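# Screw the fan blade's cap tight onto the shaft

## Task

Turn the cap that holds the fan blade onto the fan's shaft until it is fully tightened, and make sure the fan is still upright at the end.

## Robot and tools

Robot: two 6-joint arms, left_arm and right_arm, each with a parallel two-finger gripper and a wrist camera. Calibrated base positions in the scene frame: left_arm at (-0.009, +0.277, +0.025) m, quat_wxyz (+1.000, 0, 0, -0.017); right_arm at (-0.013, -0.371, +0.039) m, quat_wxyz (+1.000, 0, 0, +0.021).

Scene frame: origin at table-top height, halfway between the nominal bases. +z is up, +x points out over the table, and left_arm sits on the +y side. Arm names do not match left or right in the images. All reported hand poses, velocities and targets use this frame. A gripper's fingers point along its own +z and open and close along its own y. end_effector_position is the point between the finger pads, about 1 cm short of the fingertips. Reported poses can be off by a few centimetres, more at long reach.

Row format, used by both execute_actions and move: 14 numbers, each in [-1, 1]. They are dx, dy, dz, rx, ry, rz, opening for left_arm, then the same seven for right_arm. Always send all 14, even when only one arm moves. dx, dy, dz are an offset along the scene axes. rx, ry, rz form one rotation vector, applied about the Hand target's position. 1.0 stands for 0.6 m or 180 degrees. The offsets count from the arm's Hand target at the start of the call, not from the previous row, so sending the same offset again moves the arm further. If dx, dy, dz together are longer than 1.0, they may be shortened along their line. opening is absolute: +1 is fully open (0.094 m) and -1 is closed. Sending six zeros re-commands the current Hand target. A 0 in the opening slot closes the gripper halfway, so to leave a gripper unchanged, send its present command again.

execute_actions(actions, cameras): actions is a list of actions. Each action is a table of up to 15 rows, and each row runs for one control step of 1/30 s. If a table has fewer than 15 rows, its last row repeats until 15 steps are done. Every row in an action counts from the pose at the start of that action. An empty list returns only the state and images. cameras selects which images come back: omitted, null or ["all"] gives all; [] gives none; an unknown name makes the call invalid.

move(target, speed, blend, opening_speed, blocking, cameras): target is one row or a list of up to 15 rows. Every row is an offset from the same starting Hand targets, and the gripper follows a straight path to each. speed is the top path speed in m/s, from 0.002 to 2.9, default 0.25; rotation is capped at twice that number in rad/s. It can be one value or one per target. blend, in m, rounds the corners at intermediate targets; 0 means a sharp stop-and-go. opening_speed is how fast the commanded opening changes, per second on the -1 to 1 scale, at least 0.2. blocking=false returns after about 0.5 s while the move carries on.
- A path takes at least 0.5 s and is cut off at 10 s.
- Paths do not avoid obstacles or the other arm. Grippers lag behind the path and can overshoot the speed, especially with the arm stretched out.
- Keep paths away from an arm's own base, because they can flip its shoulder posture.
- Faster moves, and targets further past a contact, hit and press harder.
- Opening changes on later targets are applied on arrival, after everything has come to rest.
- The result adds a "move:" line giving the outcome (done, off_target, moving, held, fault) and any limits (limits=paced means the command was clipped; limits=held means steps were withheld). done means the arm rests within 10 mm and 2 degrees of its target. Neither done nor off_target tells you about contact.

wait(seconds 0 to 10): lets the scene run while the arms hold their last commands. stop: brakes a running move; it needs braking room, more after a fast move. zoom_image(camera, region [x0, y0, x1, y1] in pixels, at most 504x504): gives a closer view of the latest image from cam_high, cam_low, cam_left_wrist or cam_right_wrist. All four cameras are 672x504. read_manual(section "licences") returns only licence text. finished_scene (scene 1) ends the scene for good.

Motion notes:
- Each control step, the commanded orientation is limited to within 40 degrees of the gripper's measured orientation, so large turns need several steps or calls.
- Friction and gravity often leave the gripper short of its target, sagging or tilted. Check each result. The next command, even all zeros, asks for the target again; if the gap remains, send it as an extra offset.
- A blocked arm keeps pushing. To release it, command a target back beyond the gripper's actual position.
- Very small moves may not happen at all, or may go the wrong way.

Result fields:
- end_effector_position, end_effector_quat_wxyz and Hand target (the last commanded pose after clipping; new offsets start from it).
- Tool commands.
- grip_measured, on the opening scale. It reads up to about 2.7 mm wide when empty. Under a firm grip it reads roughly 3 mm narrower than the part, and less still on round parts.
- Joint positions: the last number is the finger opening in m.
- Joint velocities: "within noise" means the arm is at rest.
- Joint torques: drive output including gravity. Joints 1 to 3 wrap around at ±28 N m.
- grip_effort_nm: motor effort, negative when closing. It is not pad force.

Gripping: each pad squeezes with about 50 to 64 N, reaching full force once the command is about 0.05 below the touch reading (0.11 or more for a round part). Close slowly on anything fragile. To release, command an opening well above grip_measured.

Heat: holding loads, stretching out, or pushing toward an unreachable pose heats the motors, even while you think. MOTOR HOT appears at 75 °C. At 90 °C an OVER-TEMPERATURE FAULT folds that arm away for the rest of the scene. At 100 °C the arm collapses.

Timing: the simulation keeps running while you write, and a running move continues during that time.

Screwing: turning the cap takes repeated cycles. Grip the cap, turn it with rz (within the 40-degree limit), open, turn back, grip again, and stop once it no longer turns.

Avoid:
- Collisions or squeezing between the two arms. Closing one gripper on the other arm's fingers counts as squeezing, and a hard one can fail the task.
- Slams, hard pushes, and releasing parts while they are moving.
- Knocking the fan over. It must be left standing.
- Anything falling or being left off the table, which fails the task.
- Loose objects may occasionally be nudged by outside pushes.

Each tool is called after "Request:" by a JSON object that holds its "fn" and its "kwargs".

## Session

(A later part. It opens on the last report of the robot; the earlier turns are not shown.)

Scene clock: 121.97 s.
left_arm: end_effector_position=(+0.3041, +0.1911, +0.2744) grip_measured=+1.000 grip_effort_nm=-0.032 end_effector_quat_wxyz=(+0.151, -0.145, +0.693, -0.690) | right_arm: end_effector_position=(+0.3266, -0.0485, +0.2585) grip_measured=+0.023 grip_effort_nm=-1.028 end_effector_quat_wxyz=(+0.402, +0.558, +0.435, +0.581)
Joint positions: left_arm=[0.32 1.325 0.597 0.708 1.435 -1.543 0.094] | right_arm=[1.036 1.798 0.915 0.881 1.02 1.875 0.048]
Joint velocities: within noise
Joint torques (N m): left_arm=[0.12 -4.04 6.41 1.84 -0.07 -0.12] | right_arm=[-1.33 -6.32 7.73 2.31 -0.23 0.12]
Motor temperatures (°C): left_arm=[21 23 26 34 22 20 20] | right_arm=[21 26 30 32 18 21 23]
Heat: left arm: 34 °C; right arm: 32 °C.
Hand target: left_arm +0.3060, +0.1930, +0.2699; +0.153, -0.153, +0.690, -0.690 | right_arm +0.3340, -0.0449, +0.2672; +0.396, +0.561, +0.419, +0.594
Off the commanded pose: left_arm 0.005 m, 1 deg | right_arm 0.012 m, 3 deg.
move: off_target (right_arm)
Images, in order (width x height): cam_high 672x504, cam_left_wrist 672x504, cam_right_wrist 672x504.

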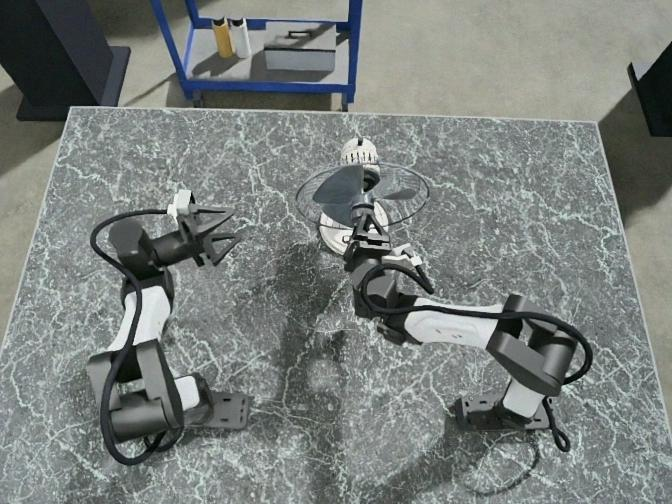

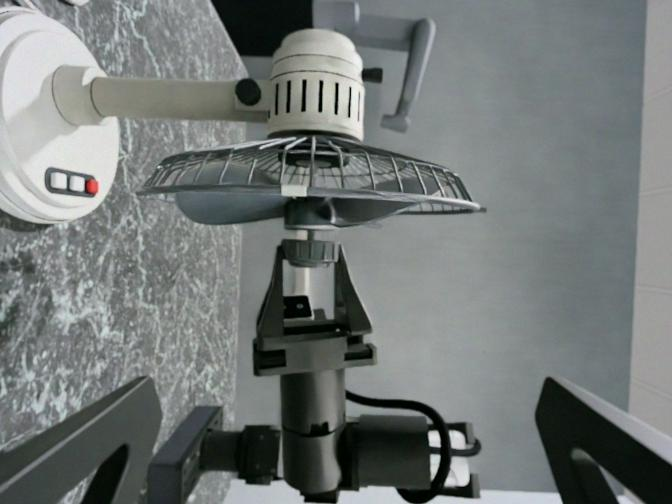

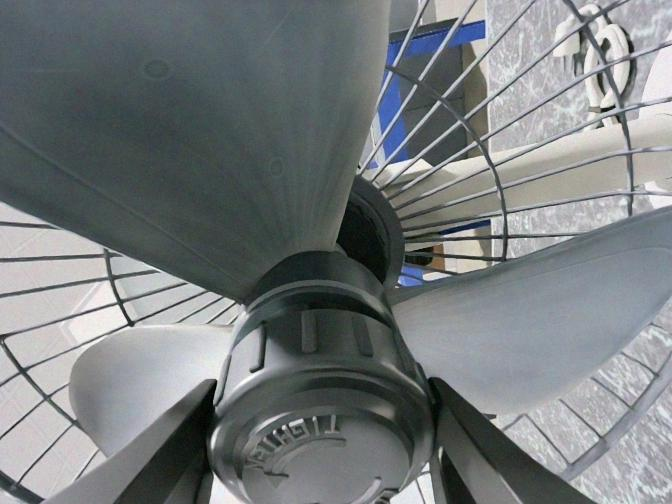

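Request:
{"fn": "move", "kwargs": {"target": [[0,0,0,0,0,0,1, 0.0,-0.0013,-0.0020,-0.3317,-0.0249,-0.0221,-0.15]], "speed": 0.2, "cameras": ["cam_high","cam_right_wrist","cam_left_wrist"]}}

Request:
{"fn": "zoom_image", "kwargs": {"camera": "cam_high", "region": [345, 190, 385, 240]}}

Request:
{"fn": "zoom_image", "kwargs": {"camera": "cam_left_wrist", "region": [270, 210, 350, 290]}}

Scene clock: 126.23 s.
left_arm: end_effector_position=(+0.3042, +0.1912, +0.2744) grip_measured=+1.000 grip_effort_nm=-0.022 end_effector_quat_wxyz=(+0.151, -0.145, +0.693, -0.690) | right_arm: end_effector_position=(+0.3289, -0.0495, +0.2601) grip_measured=+0.023 grip_effort_nm=-1.028 end_effector_quat_wxyz=(+0.655, +0.276, +0.634, +0.306)
Joint positions: left_arm=[0.32 1.325 0.597 0.708 1.434 -1.543 0.094] | right_arm=[1.036 1.848 0.915 1.024 1.048 0.77 0.048]
Joint velocities: within noise
Joint torques (N m): left_arm=[0.03 -3.95 6.31 1.84 -0.08 -0.11] | right_arm=[-0.87 -6.42 7.41 2.17 -0.22 -0.03]
Motor temperatures (°C): left_arm=[21 23 26 34 22 20 20] | right_arm=[21 25 30 31 18 21 23]
Heat: left arm: 34 °C; right arm: 31 °C.
Hand target: left_arm +0.3060, +0.1931, +0.2698; +0.153, -0.153, +0.690, -0.690 | right_arm +0.3340, -0.0456, +0.2661; +0.657, +0.281, +0.625, +0.314
Off the commanded pose: left_arm 0.005 m, 1 deg | right_arm 0.009 m, 1 deg.
move: done
Images, in order (width x height): cam_high 672x504, cam_left_wrist 672x504, cam_right_wrist 672x504.

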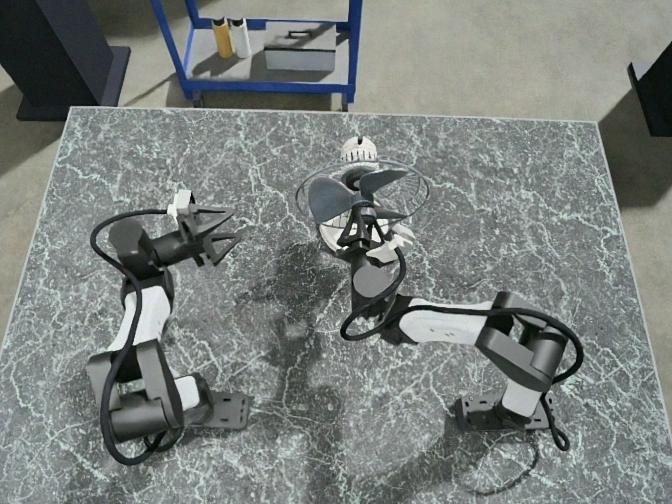

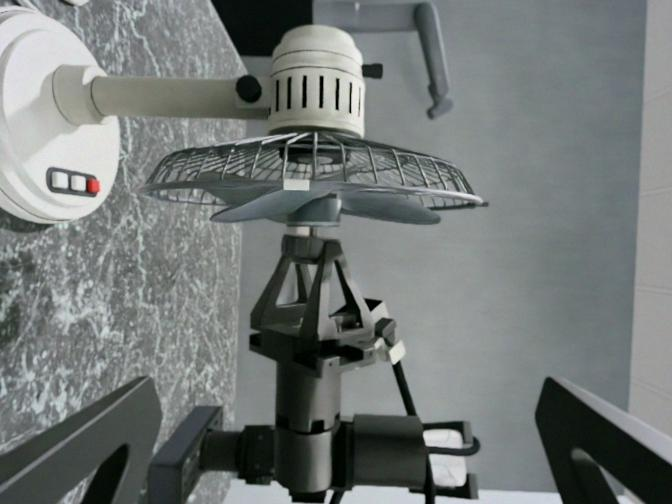

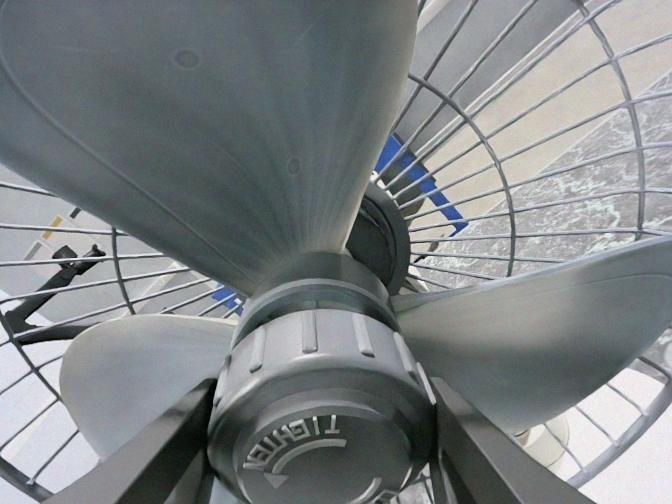

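Scaled by 10.080 from the camera's 672x504 image, which has a finer 960x720 frame.

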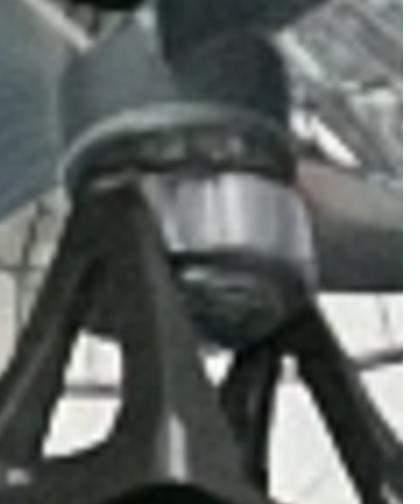

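Scaled by 6.300 from the camera's 672x504 image, which has a finer 960x720 frame.

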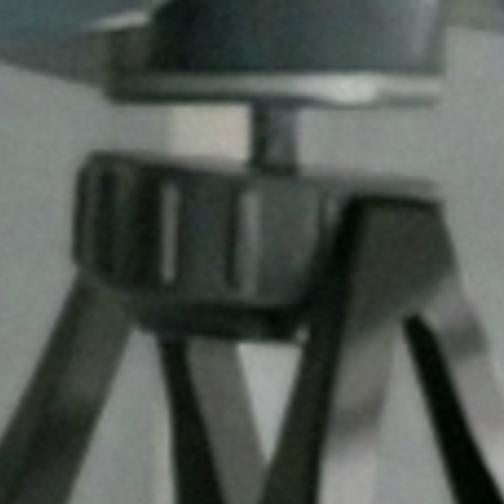

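Request:
{"fn": "move", "kwargs": {"target": [[0,0,0,0,0,0,1, -0.0583,0.0,0.01,0,0,0,-0.15]], "speed": 0.06, "cameras": ["cam_high","cam_right_wrist","cam_left_wrist","cam_low"]}}

Request:
{"fn": "zoom_image", "kwargs": {"camera": "cam_left_wrist", "region": [240, 180, 400, 320]}}

Request:
{"fn": "zoom_image", "kwargs": {"camera": "cam_right_wrist", "region": [280, 180, 450, 330]}}

Request:
{"fn": "zoom_image", "kwargs": {"camera": "cam_high", "region": [290, 120, 440, 260]}}

Scene clock: 129.23 s.
left_arm: end_effector_position=(+0.3042, +0.1912, +0.2744) grip_measured=+1.000 grip_effort_nm=-0.027 end_effector_quat_wxyz=(+0.151, -0.145, +0.693, -0.690) | right_arm: end_effector_position=(+0.3033, -0.0386, +0.2542) grip_measured=+0.023 grip_effort_nm=-1.028 end_effector_quat_wxyz=(+0.655, +0.265, +0.642, +0.299)
Joint positions: left_arm=[0.32 1.325 0.597 0.708 1.434 -1.543 0.094] | right_arm=[1.111 1.848 0.896 1.033 1.115 0.747 0.048]
Joint velocities: within noise
Joint torques (N m): left_arm=[-0.01 -3.82 6.35 1.88 -0.12 -0.12] | right_arm=[0.18 -11.66 4.12 2.29 0.02 -0.01]
Motor temperatures (°C): left_arm=[21 23 26 34 22 20 20] | right_arm=[21 26 30 32 18 21 23]
Heat: left arm: 34 °C; right arm: 32 °C.
Hand target: left_arm +0.3060, +0.1931, +0.2698; +0.153, -0.153, +0.690, -0.690 | right_arm +0.2990, -0.0456, +0.2721; +0.657, +0.281, +0.625, +0.314
Off the commanded pose: left_arm 0.005 m, 1 deg | right_arm 0.020 m, 3 deg.
move: off_target (right_arm)

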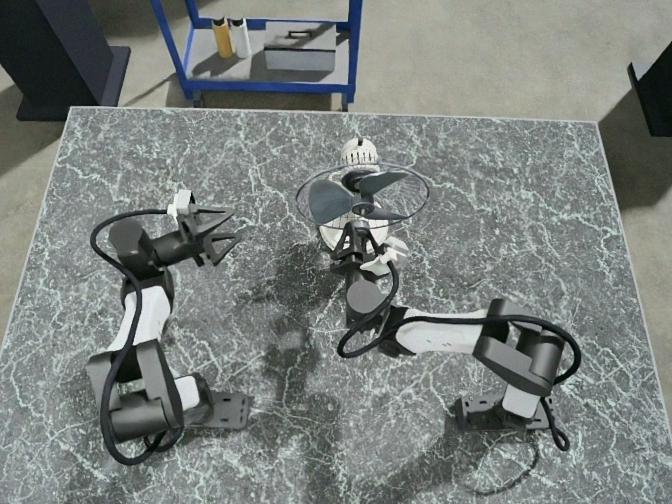

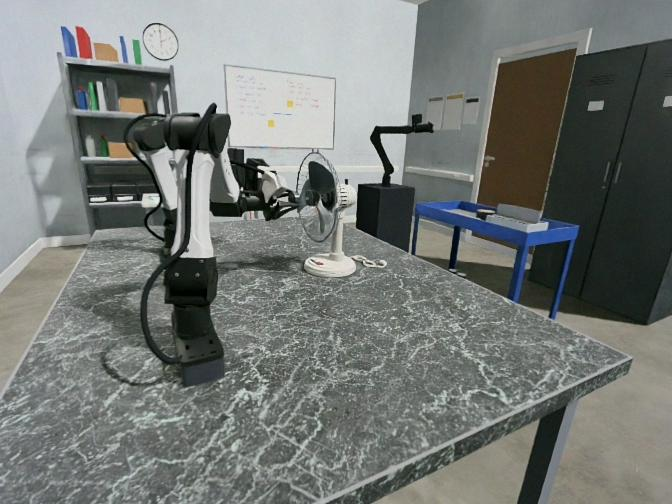

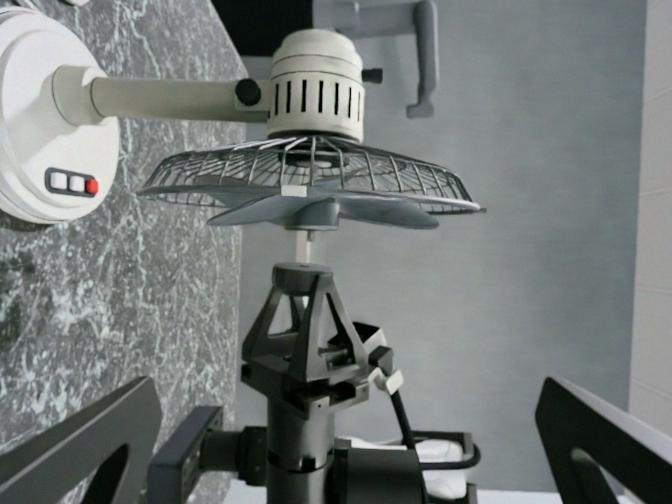

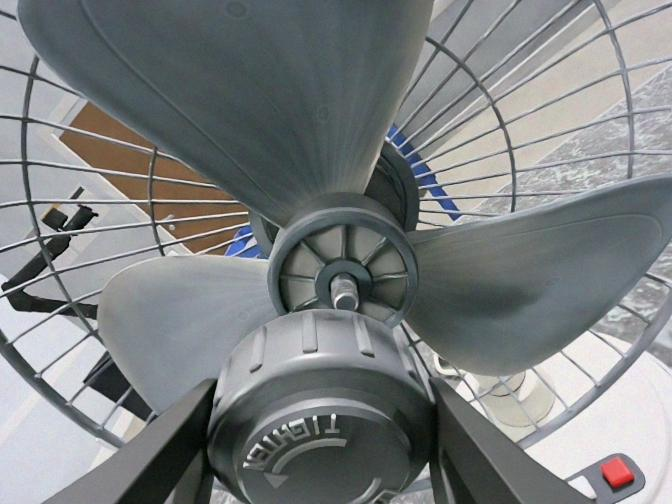

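Scaled by 3.150 from the camera's 672x504 image, which has a finer 960x720 frame.

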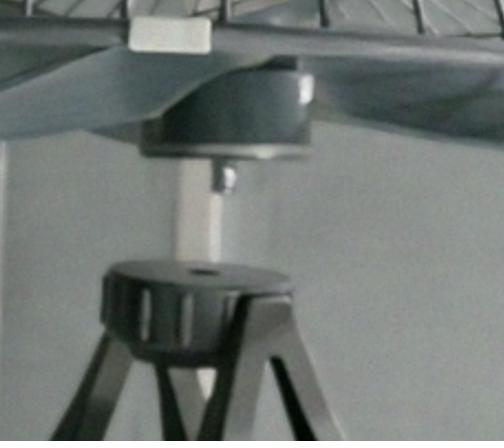

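Scaled by 2.965 from the camera's 672x504 image, which has a finer 960x720 frame.

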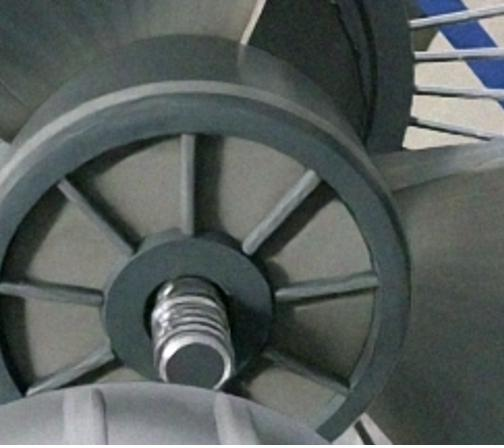

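Scaled by 3.360 from the camera's 672x504 image, which has a finer 960x720 frame.

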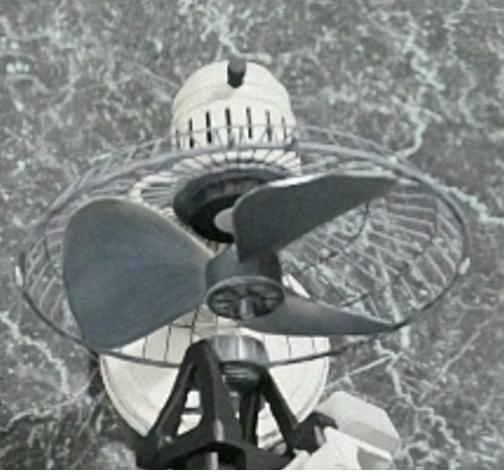

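Request:
{"fn": "move", "kwargs": {"target": [[0,0,0,0,0,0,1, -0.0205,-0.0193,0.027,0.3317,0.0249,0.0221,-0.15]], "speed": 0.3, "cameras": []}}

Request:
{"fn": "move", "kwargs": {"target": [[0,0,0,0,0,0,1, 0.0668,0.0215,-0.0297,0,0,0,-0.15]], "speed": 0.06, "cameras": ["cam_right_wrist","cam_high","cam_left_wrist"]}}

Request:
{"fn": "zoom_image", "kwargs": {"camera": "cam_left_wrist", "region": [270, 210, 350, 290]}}

Request:
{"fn": "zoom_image", "kwargs": {"camera": "cam_right_wrist", "region": [205, 180, 445, 420]}}

Scene clock: 134.37 s.
left_arm: end_effector_position=(+0.3042, +0.1912, +0.2744) grip_measured=+1.000 grip_effort_nm=-0.027 end_effector_quat_wxyz=(+0.151, -0.145, +0.693, -0.690) | right_arm: end_effector_position=(+0.2912, -0.0551, +0.2756) grip_measured=+0.023 grip_effort_nm=-1.023 end_effector_quat_wxyz=(+0.407, +0.558, +0.431, +0.581)
Joint positions: left_arm=[0.32 1.325 0.597 0.708 1.434 -1.543 0.094] | right_arm=[1.122 1.694 0.86 0.847 1.117 1.863 0.048]
Joint velocities: within noise
Joint torques (N m): left_arm=[0.06 -3.92 6.27 1.86 -0.08 -0.1] | right_arm=[0.47 -10.19 5.26 1.97 -0.17 0.1]
Motor temperatures (°C): left_arm=[21 23 26 34 22 20 20] | right_arm=[21 27 29 31 18 21 23]
Heat: left arm: 34 °C; right arm: 31 °C.
Hand target: left_arm +0.3060, +0.1931, +0.2698; +0.153, -0.153, +0.690, -0.690 | right_arm +0.2867, -0.0572, +0.2883; +0.395, +0.561, +0.419, +0.594
Off the commanded pose: left_arm 0.005 m, 1 deg | right_arm 0.014 m, 2 deg.
move: off_target (right_arm)
No camera images: "cameras" was empty.

Scene clock: 135.67 s.
left_arm: end_effector_position=(+0.3042, +0.1912, +0.2744) grip_measured=+1.000 grip_effort_nm=-0.032 end_effector_quat_wxyz=(+0.151, -0.145, +0.693, -0.690) | right_arm: end_effector_position=(+0.3215, -0.0485, +0.2589) grip_measured=+0.023 grip_effort_nm=-1.028 end_effector_quat_wxyz=(+0.404, +0.556, +0.440, +0.578)
Joint positions: left_arm=[0.32 1.325 0.597 0.708 1.434 -1.543 0.094] | right_arm=[1.048 1.784 0.906 0.867 1.03 1.872 0.048]
Joint velocities: within noise
Joint torques (N m): left_arm=[-0.03 -3.96 6.3 1.84 -0.07 -0.09] | right_arm=[-0.83 -6.75 7.88 2.35 -0.11 0.14]
Motor temperatures (°C): left_arm=[21 23 26 34 22 20 20] | right_arm=[21 27 29 31 18 21 23]
Heat: left arm: 34 °C; right arm: 31 °C.
Hand target: left_arm +0.3060, +0.1931, +0.2698; +0.153, -0.153, +0.690, -0.690 | right_arm +0.3268, -0.0443, +0.2704; +0.396, +0.561, +0.419, +0.594
Off the commanded pose: left_arm 0.005 m, 1 deg | right_arm 0.013 m, 3 deg.
move: off_target (right_arm)
Images, in order (width x height): cam_high 672x504, cam_left_wrist 672x504, cam_right_wrist 672x504.

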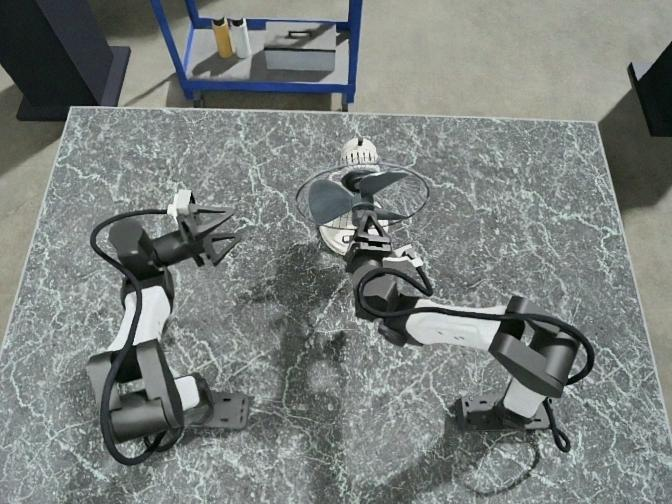

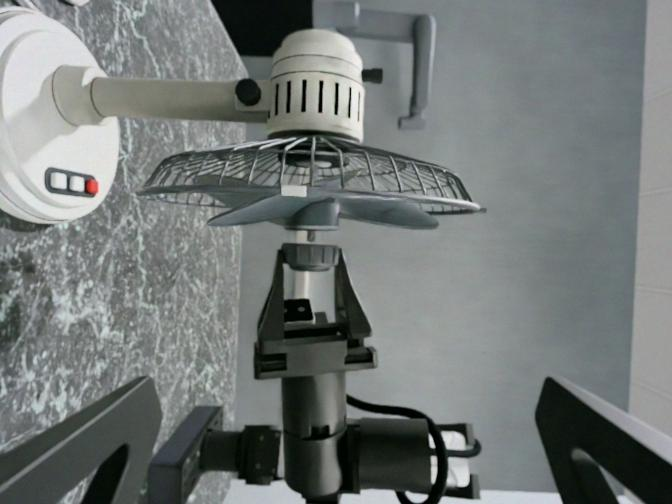

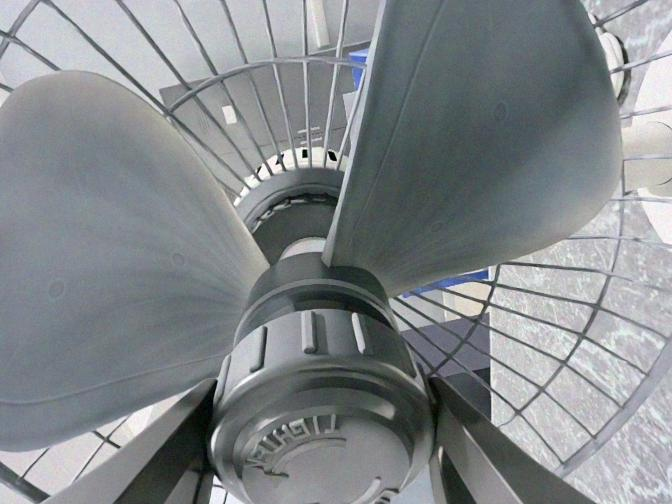

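Scaled by 6.300 from the camera's 672x504 image, which has a finer 960x720 frame.

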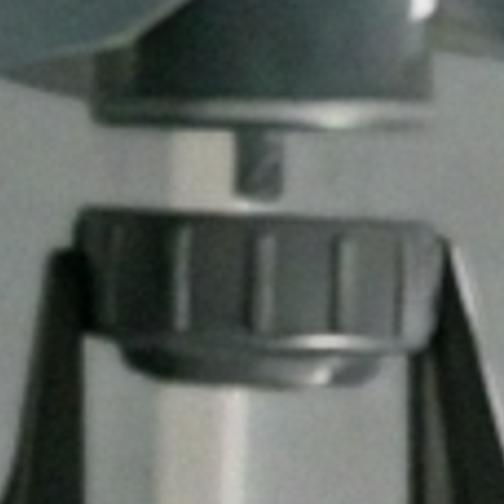

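Scaled by 2.100 from the camera's 672x504 image, which has a finer 960x720 frame.

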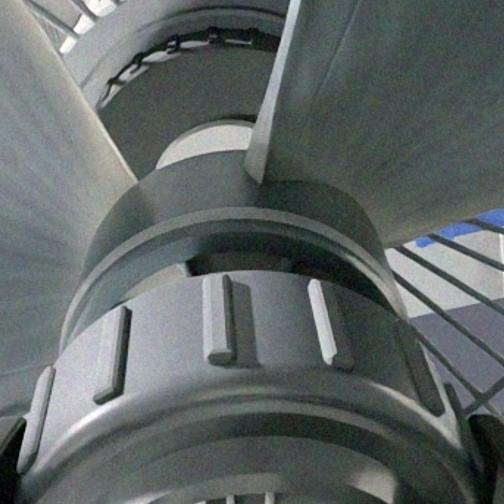

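Request:
{"fn": "move", "kwargs": {"target": [[-0.0767,-0.0717,-0.1167,-0.0819,-0.0728,0.1828,-1, 0,0,0,0,0,0,-0.15],[-0.0267,-0.2183,-0.2150,-0.0819,-0.0728,0.1828,-1, 0,0,0,0,0,0,-0.15]], "speed": 0.15, "cameras": ["cam_right_wrist","cam_high","cam_left_wrist","cam_low"]}}

Scene clock: 140.93 s.
left_arm: end_effector_position=(+0.2808, +0.0677, +0.1035) grip_measured=-0.988 grip_effort_nm=-0.667 end_effector_quat_wxyz=(+0.310, -0.367, +0.678, -0.557) | right_arm: end_effector_position=(+0.3215, -0.0483, +0.2590) grip_measured=+0.023 grip_effort_nm=-1.023 end_effector_quat_wxyz=(+0.403, +0.556, +0.440, +0.579)
Joint positions: left_arm=[-0.644 1.758 0.134 1.433 -0.109 -1.579 0.001] | right_arm=[1.048 1.784 0.906 0.868 1.029 1.872 0.048]
Joint velocities: within noise
Joint torques (N m): left_arm=[-0.62 -4.33 5.52 3.67 -0.24 0.01] | right_arm=[-0.7 -6.5 7.95 2.33 -0.13 0.14]
Motor temperatures (°C): left_arm=[21 23 26 37 22 20 20] | right_arm=[21 26 29 32 18 21 23]
Heat: left arm: 37 °C; right arm: 32 °C.
Hand target: left_arm +0.2900, +0.0621, +0.1410; +0.397, -0.281, +0.505, -0.713 | right_arm +0.3268, -0.0443, +0.2704; +0.396, +0.561, +0.419, +0.594
Off the commanded pose: left_arm 0.039 m, 30 deg | right_arm 0.013 m, 3 deg.
joint sent to its limit (left arm) — joint 4 (wrist pitch), upper limit. The joint targets are off in orientation, not in position.
move: off_target (left_arm, right_arm)

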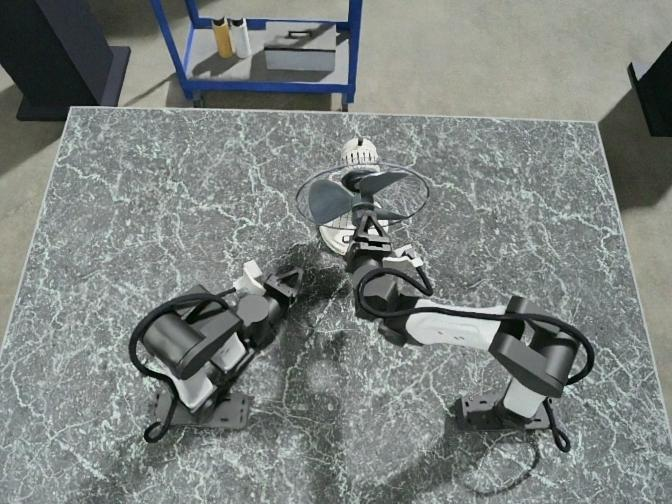

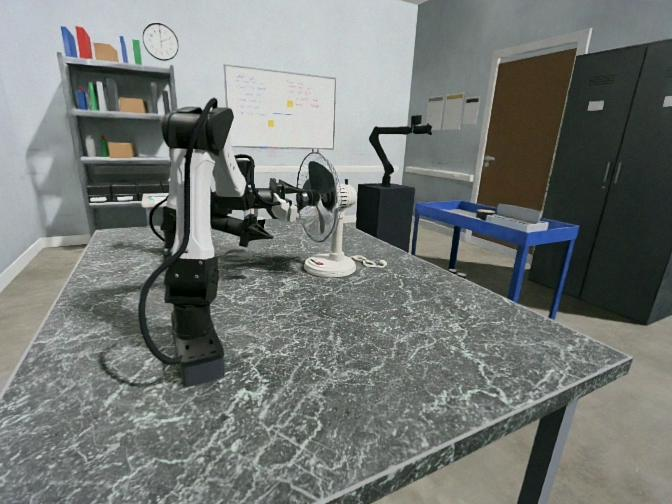

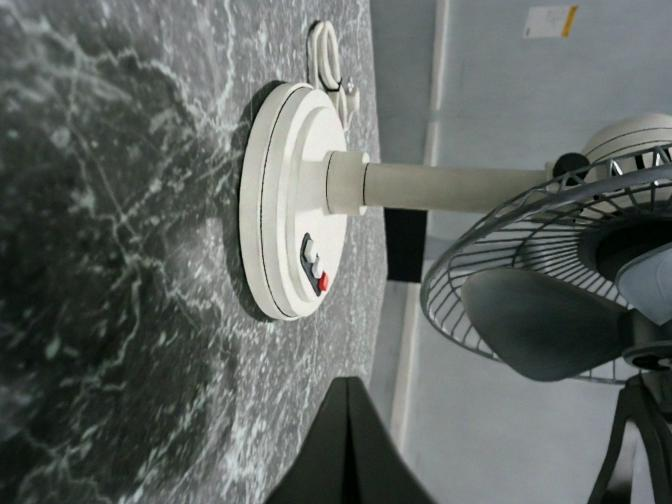

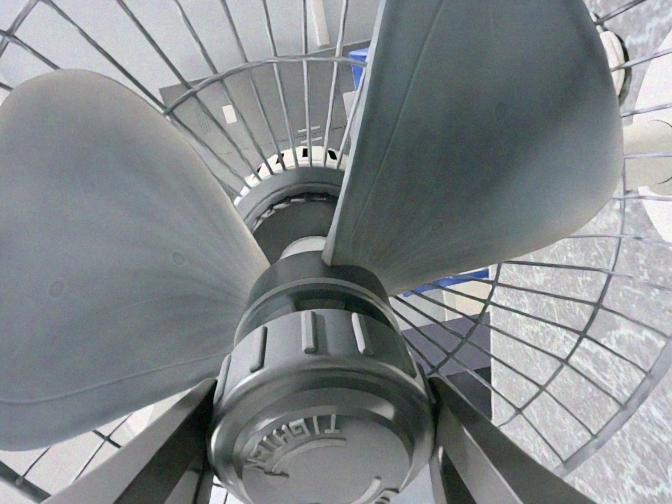

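Request:
{"fn": "move", "kwargs": {"target": [[0.014,0.0077,0.06,0.0606,0.0888,-0.0278,-1, 0,0,0,0,0,0,-0.15]], "speed": 0.15, "cameras": ["cam_high","cam_left_wrist","cam_low"]}}

Scene clock: 144.70 s.
left_arm: end_effector_position=(+0.2940, +0.0682, +0.1639) grip_measured=-0.988 grip_effort_nm=-0.672 end_effector_quat_wxyz=(+0.308, -0.326, +0.641, -0.623) | right_arm: end_effector_position=(+0.3215, -0.0483, +0.2591) grip_measured=+0.023 grip_effort_nm=-1.028 end_effector_quat_wxyz=(+0.403, +0.556, +0.440, +0.579)
Joint positions: left_arm=[-0.536 1.566 0.177 1.355 0.071 -1.579 0.001] | right_arm=[1.048 1.784 0.906 0.868 1.029 1.872 0.048]
Joint velocities: within noise
Joint torques (N m): left_arm=[0.21 -6.43 7.36 2.16 0.01 0.04] | right_arm=[-0.85 -6.52 7.91 2.36 -0.14 0.07]
Motor temperatures (°C): left_arm=[21 23 26 41 22 20 20] | right_arm=[21 26 29 33 18 21 23]
Heat: left arm: 41 °C; right arm: 33 °C.
Hand target: left_arm +0.2984, +0.0666, +0.1768; +0.317, -0.316, +0.632, -0.633 | right_arm +0.3268, -0.0443, +0.2705; +0.396, +0.561, +0.419, +0.594
Off the commanded pose: left_arm 0.014 m, 2 deg | right_arm 0.013 m, 3 deg.
move: off_target (left_arm, right_arm)
Images, in order (width x height): cam_high 672x504, cam_low 672x504, cam_left_wrist 672x504.

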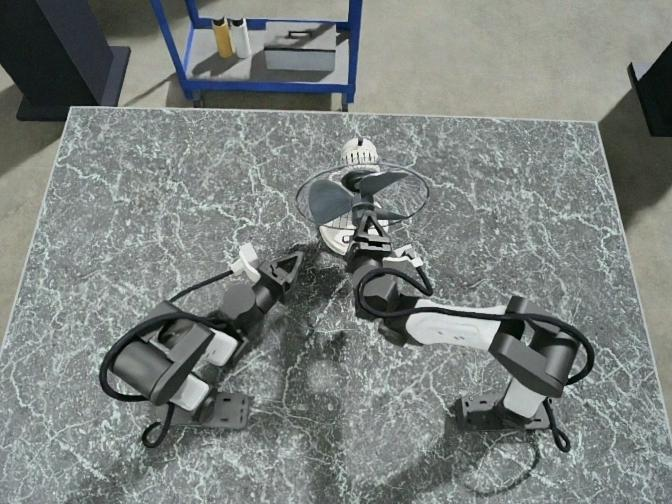

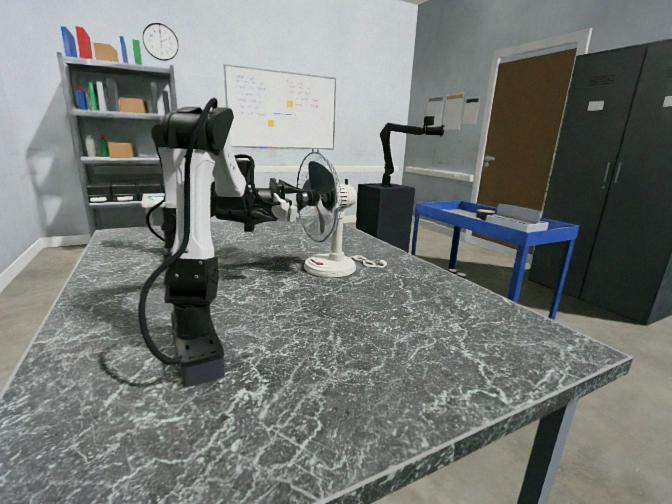

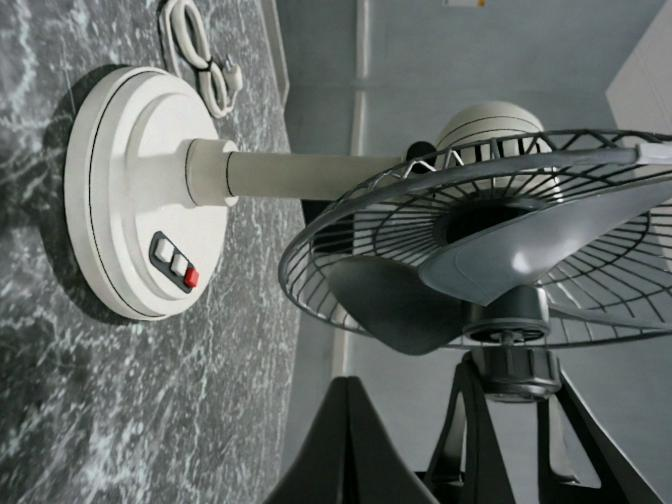

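Request:
{"fn": "zoom_image", "kwargs": {"camera": "cam_left_wrist", "region": [270, 120, 672, 420]}}

Request:
{"fn": "zoom_image", "kwargs": {"camera": "cam_left_wrist", "region": [440, 280, 600, 420]}}

Scaled by 1.254 from the camera's 672x504 image, which has a finer 960x720 frame.

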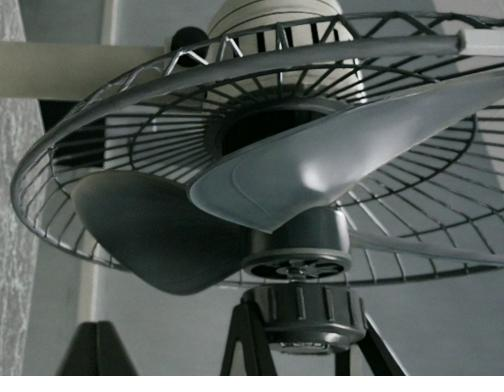

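Scaled by 3.150 from the camera's 672x504 image, which has a finer 960x720 frame.

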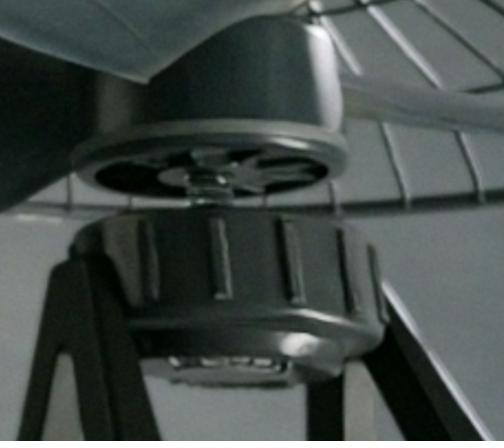

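Request:
{"fn": "wait", "kwargs": {"seconds": 0.1}}

Scene clock: 146.27 s.
left_arm: end_effector_position=(+0.2939, +0.0681, +0.1638) grip_measured=-0.988 grip_effort_nm=-0.667 end_effector_quat_wxyz=(+0.308, -0.326, +0.641, -0.623) | right_arm: end_effector_position=(+0.3215, -0.0483, +0.2591) grip_measured=+0.023 grip_effort_nm=-1.023 end_effector_quat_wxyz=(+0.403, +0.556, +0.440, +0.579)
Joint positions: left_arm=[-0.536 1.566 0.177 1.355 0.072 -1.579 0.001] | right_arm=[1.048 1.784 0.906 0.868 1.029 1.872 0.048]
Joint velocities: within noise
Joint torques (N m): left_arm=[0.31 -6.43 7.2 2.2 0.07 0.09] | right_arm=[-0.84 -6.6 7.99 2.33 -0.1 0.11]
Motor temperatures (°C): left_arm=[21 23 26 40 22 20 20] | right_arm=[21 26 29 33 18 21 23]
Heat: left arm: 40 °C; right arm: 33 °C.
Hand target: left_arm +0.2984, +0.0666, +0.1768; +0.317, -0.316, +0.632, -0.633 | right_arm +0.3268, -0.0443, +0.2705; +0.396, +0.561, +0.419, +0.594
Tool commands: left_gripper/opening=-1.0 right_gripper/opening=-0.15
Off the commanded pose: left_arm 0.014 m, 2 deg | right_arm 0.013 m, 3 deg.
wait: 0.10 s; at rest from the start

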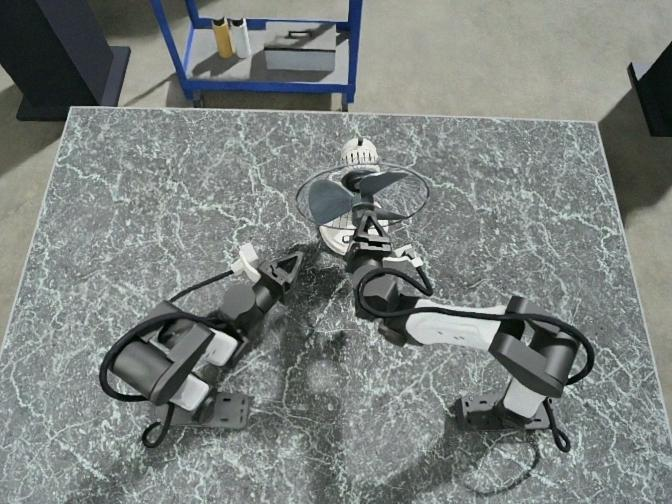

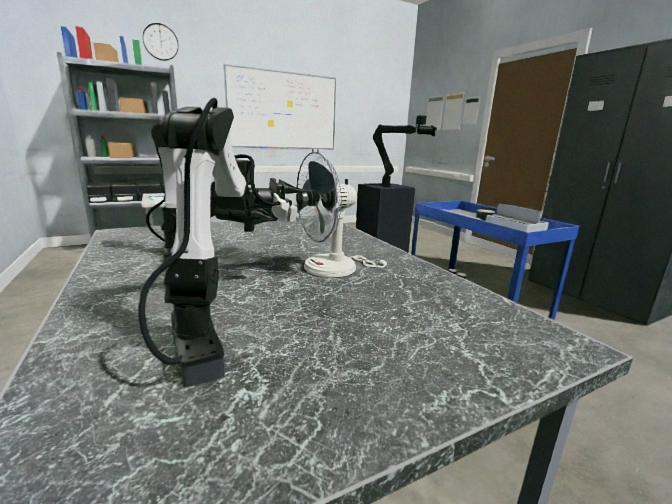

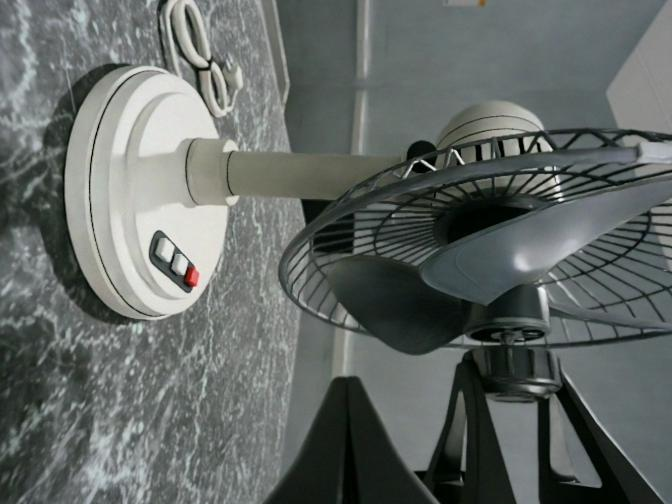

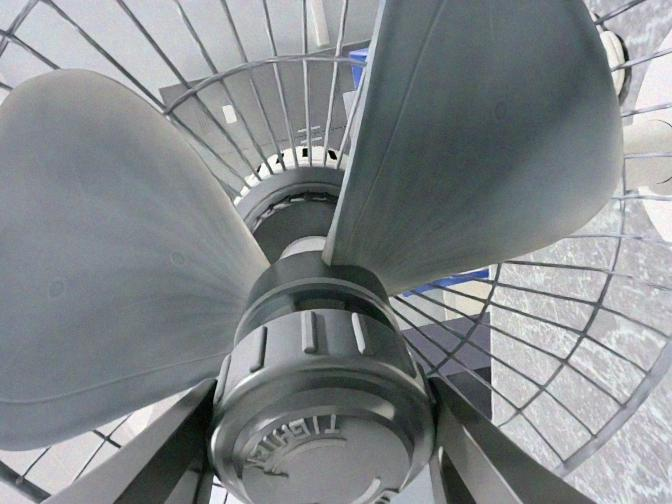

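Request:
{"fn": "zoom_image", "kwargs": {"camera": "cam_left_wrist", "region": [260, 110, 672, 419]}}

Scaled by 1.223 from the camera's 672x504 image, which has a finer 960x720 frame.

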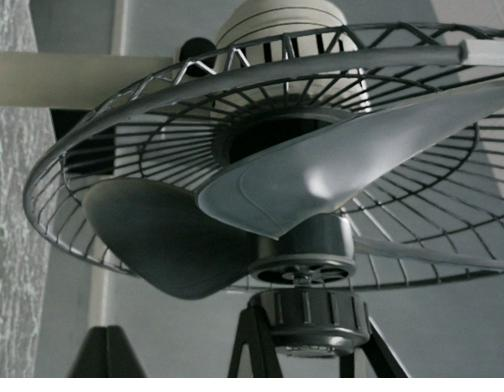

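Request:
{"fn": "move", "kwargs": {"target": [0.0035, -0.0133, 0.027, 0, 0, 0, -1, 0, 0, 0, 0, 0, 0, -0.15], "speed": 0.1, "cameras": ["cam_left_wrist"]}}

Scene clock: 150.27 s.
left_arm: end_effector_position=(+0.2959, +0.0606, +0.1791) grip_measured=-0.988 grip_effort_nm=-0.667 end_effector_quat_wxyz=(+0.304, -0.321, +0.643, -0.625) | right_arm: end_effector_position=(+0.3215, -0.0483, +0.2591) grip_measured=+0.023 grip_effort_nm=-1.023 end_effector_quat_wxyz=(+0.403, +0.556, +0.440, +0.579)
Joint positions: left_arm=[-0.552 1.473 0.22 1.22 0.069 -1.579 0.001] | right_arm=[1.048 1.784 0.906 0.868 1.029 1.872 0.048]
Joint velocities: within noise
Joint torques (N m): left_arm=[-0.69 -6.46 8.47 2.1 -0.17 0.05] | right_arm=[-0.72 -6.54 7.99 2.36 -0.13 0.1]
Motor temperatures (°C): left_arm=[21 24 26 40 22 20 20] | right_arm=[21 26 29 33 18 21 23]
Heat: left arm: 40 °C; right arm: 33 °C.
Hand target: left_arm +0.3005, +0.0587, +0.1932; +0.317, -0.316, +0.632, -0.633 | right_arm +0.3268, -0.0443, +0.2705; +0.396, +0.561, +0.419, +0.594
Off the commanded pose: left_arm 0.015 m, 2 deg | right_arm 0.013 m, 3 deg.
move: off_target (left_arm, right_arm)
Images, in order (width x height): cam_left_wrist 672x504.

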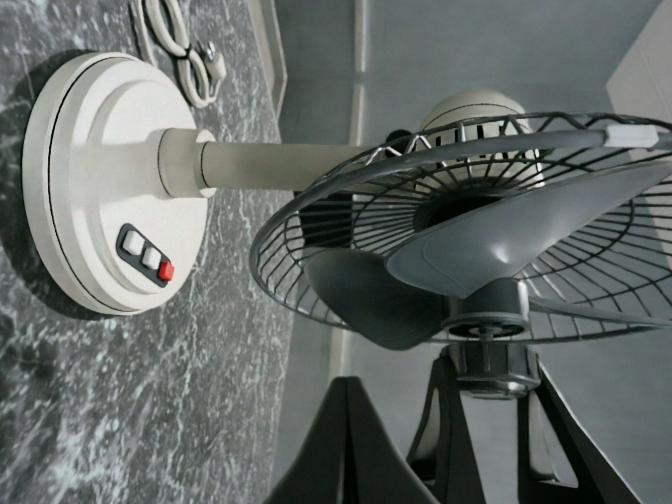

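Request:
{"fn": "move", "kwargs": {"target": [0.0667, -0.05, -0.002, 0, 0, 0, -1, 0, 0, 0, 0, 0, 0, -0.15], "speed": 0.12, "cameras": ["cam_left_wrist"]}}

Scene clock: 151.40 s.
left_arm: end_effector_position=(+0.3349, +0.0317, +0.1848) grip_measured=-0.988 grip_effort_nm=-0.667 end_effector_quat_wxyz=(+0.307, -0.319, +0.639, -0.629) | right_arm: end_effector_position=(+0.3215, -0.0483, +0.2591) grip_measured=+0.023 grip_effort_nm=-1.028 end_effector_quat_wxyz=(+0.403, +0.556, +0.440, +0.579)
Joint positions: left_arm=[-0.562 1.645 0.407 1.218 0.059 -1.579 0.001] | right_arm=[1.048 1.784 0.906 0.868 1.029 1.872 0.048]
Joint velocities: within noise
Joint torques (N m): left_arm=[-0.72 -5.26 8.46 2.24 -0.18 0.05] | right_arm=[-0.8 -6.61 7.99 2.33 -0.17 0.11]
Motor temperatures (°C): left_arm=[21 24 27 39 22 20 20] | right_arm=[21 26 29 33 18 21 23]
Heat: left arm: 39 °C; right arm: 33 °C.
Hand target: left_arm +0.3406, +0.0287, +0.1920; +0.317, -0.316, +0.632, -0.633 | right_arm +0.3268, -0.0443, +0.2705; +0.396, +0.561, +0.419, +0.594
Off the commanded pose: left_arm 0.010 m, 2 deg | right_arm 0.013 m, 3 deg.
move: off_target (right_arm)
Images, in order (width x height): cam_left_wrist 672x504.

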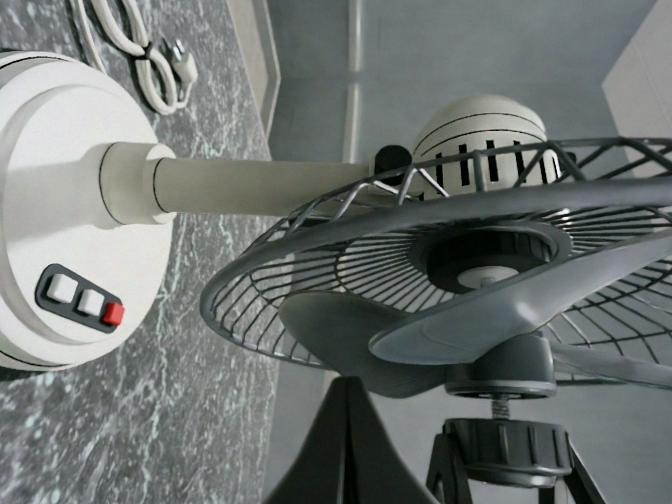

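Request:
{"fn": "move", "kwargs": {"target": [[0.0267, -0.02, -0.014, 0, 0, 0, -1, 0, 0, 0, 0, 0, 0, -0.15]], "speed": 0.1, "cameras": ["cam_left_wrist"]}}

Scene clock: 152.53 s.
left_arm: end_effector_position=(+0.3505, +0.0202, +0.1724) grip_measured=-0.988 grip_effort_nm=-0.657 end_effector_quat_wxyz=(+0.304, -0.322, +0.644, -0.624) | right_arm: end_effector_position=(+0.3215, -0.0483, +0.2591) grip_measured=+0.023 grip_effort_nm=-1.018 end_effector_quat_wxyz=(+0.403, +0.556, +0.440, +0.579)
Joint positions: left_arm=[-0.565 1.748 0.475 1.235 0.056 -1.579 0.001] | right_arm=[1.048 1.784 0.906 0.868 1.029 1.872 0.048]
Joint velocities: within noise
Joint torques (N m): left_arm=[-0.58 -6.22 8.43 2.44 -0.2 0.04] | right_arm=[-0.73 -6.45 7.91 2.34 -0.13 0.1]
Motor temperatures (°C): left_arm=[21 24 27 39 22 20 20] | right_arm=[21 26 29 34 18 21 23]
Heat: left arm: 39 °C; right arm: 34 °C.
Hand target: left_arm +0.3565, +0.0167, +0.1835; +0.317, -0.316, +0.632, -0.633 | right_arm +0.3268, -0.0443, +0.2705; +0.396, +0.561, +0.419, +0.594
Off the commanded pose: left_arm 0.013 m, 2 deg | right_arm 0.013 m, 3 deg.
move: off_target (left_arm, right_arm)
Images, in order (width x height): cam_left_wrist 672x504.

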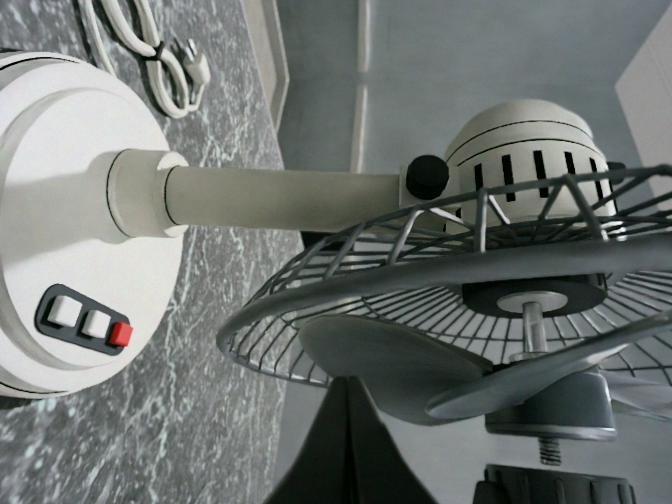

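Request:
{"fn": "move", "kwargs": {"target": [[0.016, -0.012, 0.002, 0, 0, 0, -1, 0, 0, 0, 0, 0, 0, -0.15]], "speed": 0.08, "cameras": ["cam_left_wrist", "cam_high"]}}

Scene clock: 154.83 s.
left_arm: end_effector_position=(+0.3610, +0.0134, +0.1788) grip_measured=-0.988 grip_effort_nm=-0.667 end_effector_quat_wxyz=(+0.308, -0.319, +0.638, -0.630) | right_arm: end_effector_position=(+0.3215, -0.0483, +0.2591) grip_measured=+0.023 grip_effort_nm=-1.023 end_effector_quat_wxyz=(+0.403, +0.556, +0.440, +0.579)
Joint positions: left_arm=[-0.565 1.778 0.526 1.236 0.055 -1.579 0.001] | right_arm=[1.048 1.784 0.906 0.868 1.029 1.872 0.048]
Joint velocities: within noise
Joint torques (N m): left_arm=[-0.95 -6.43 8.49 2.21 -0.19 0.06] | right_arm=[-0.77 -6.54 7.92 2.33 -0.13 0.1]
Motor temperatures (°C): left_arm=[21 24 27 40 22 20 20] | right_arm=[21 26 29 34 18 21 24]
Heat: left arm: 40 °C; right arm: 34 °C.
Hand target: left_arm +0.3661, +0.0095, +0.1846; +0.317, -0.316, +0.632, -0.633 | right_arm +0.3268, -0.0443, +0.2705; +0.396, +0.561, +0.419, +0.594
Off the commanded pose: left_arm 0.009 m, 1 deg | right_arm 0.013 m, 3 deg.
move: off_target (right_arm)
Images, in order (width x height): cam_high 672x504, cam_left_wrist 672x504.

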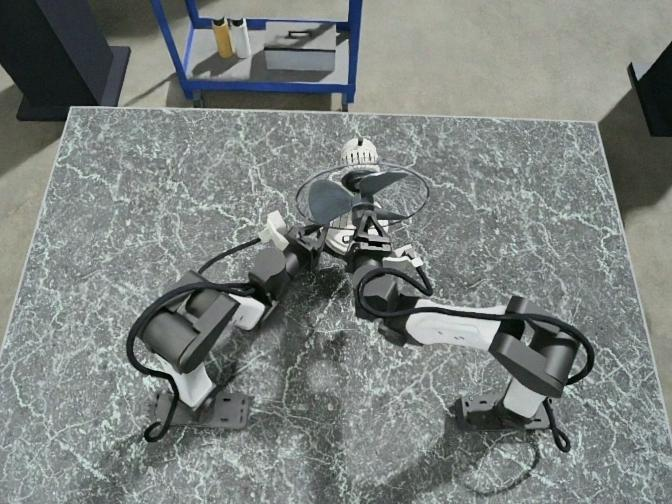

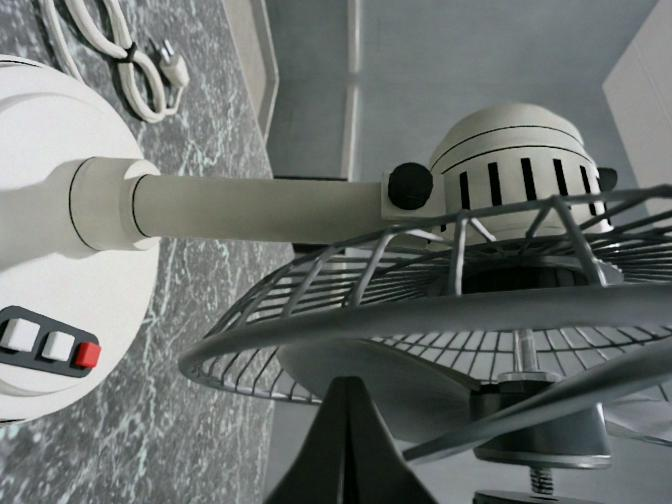

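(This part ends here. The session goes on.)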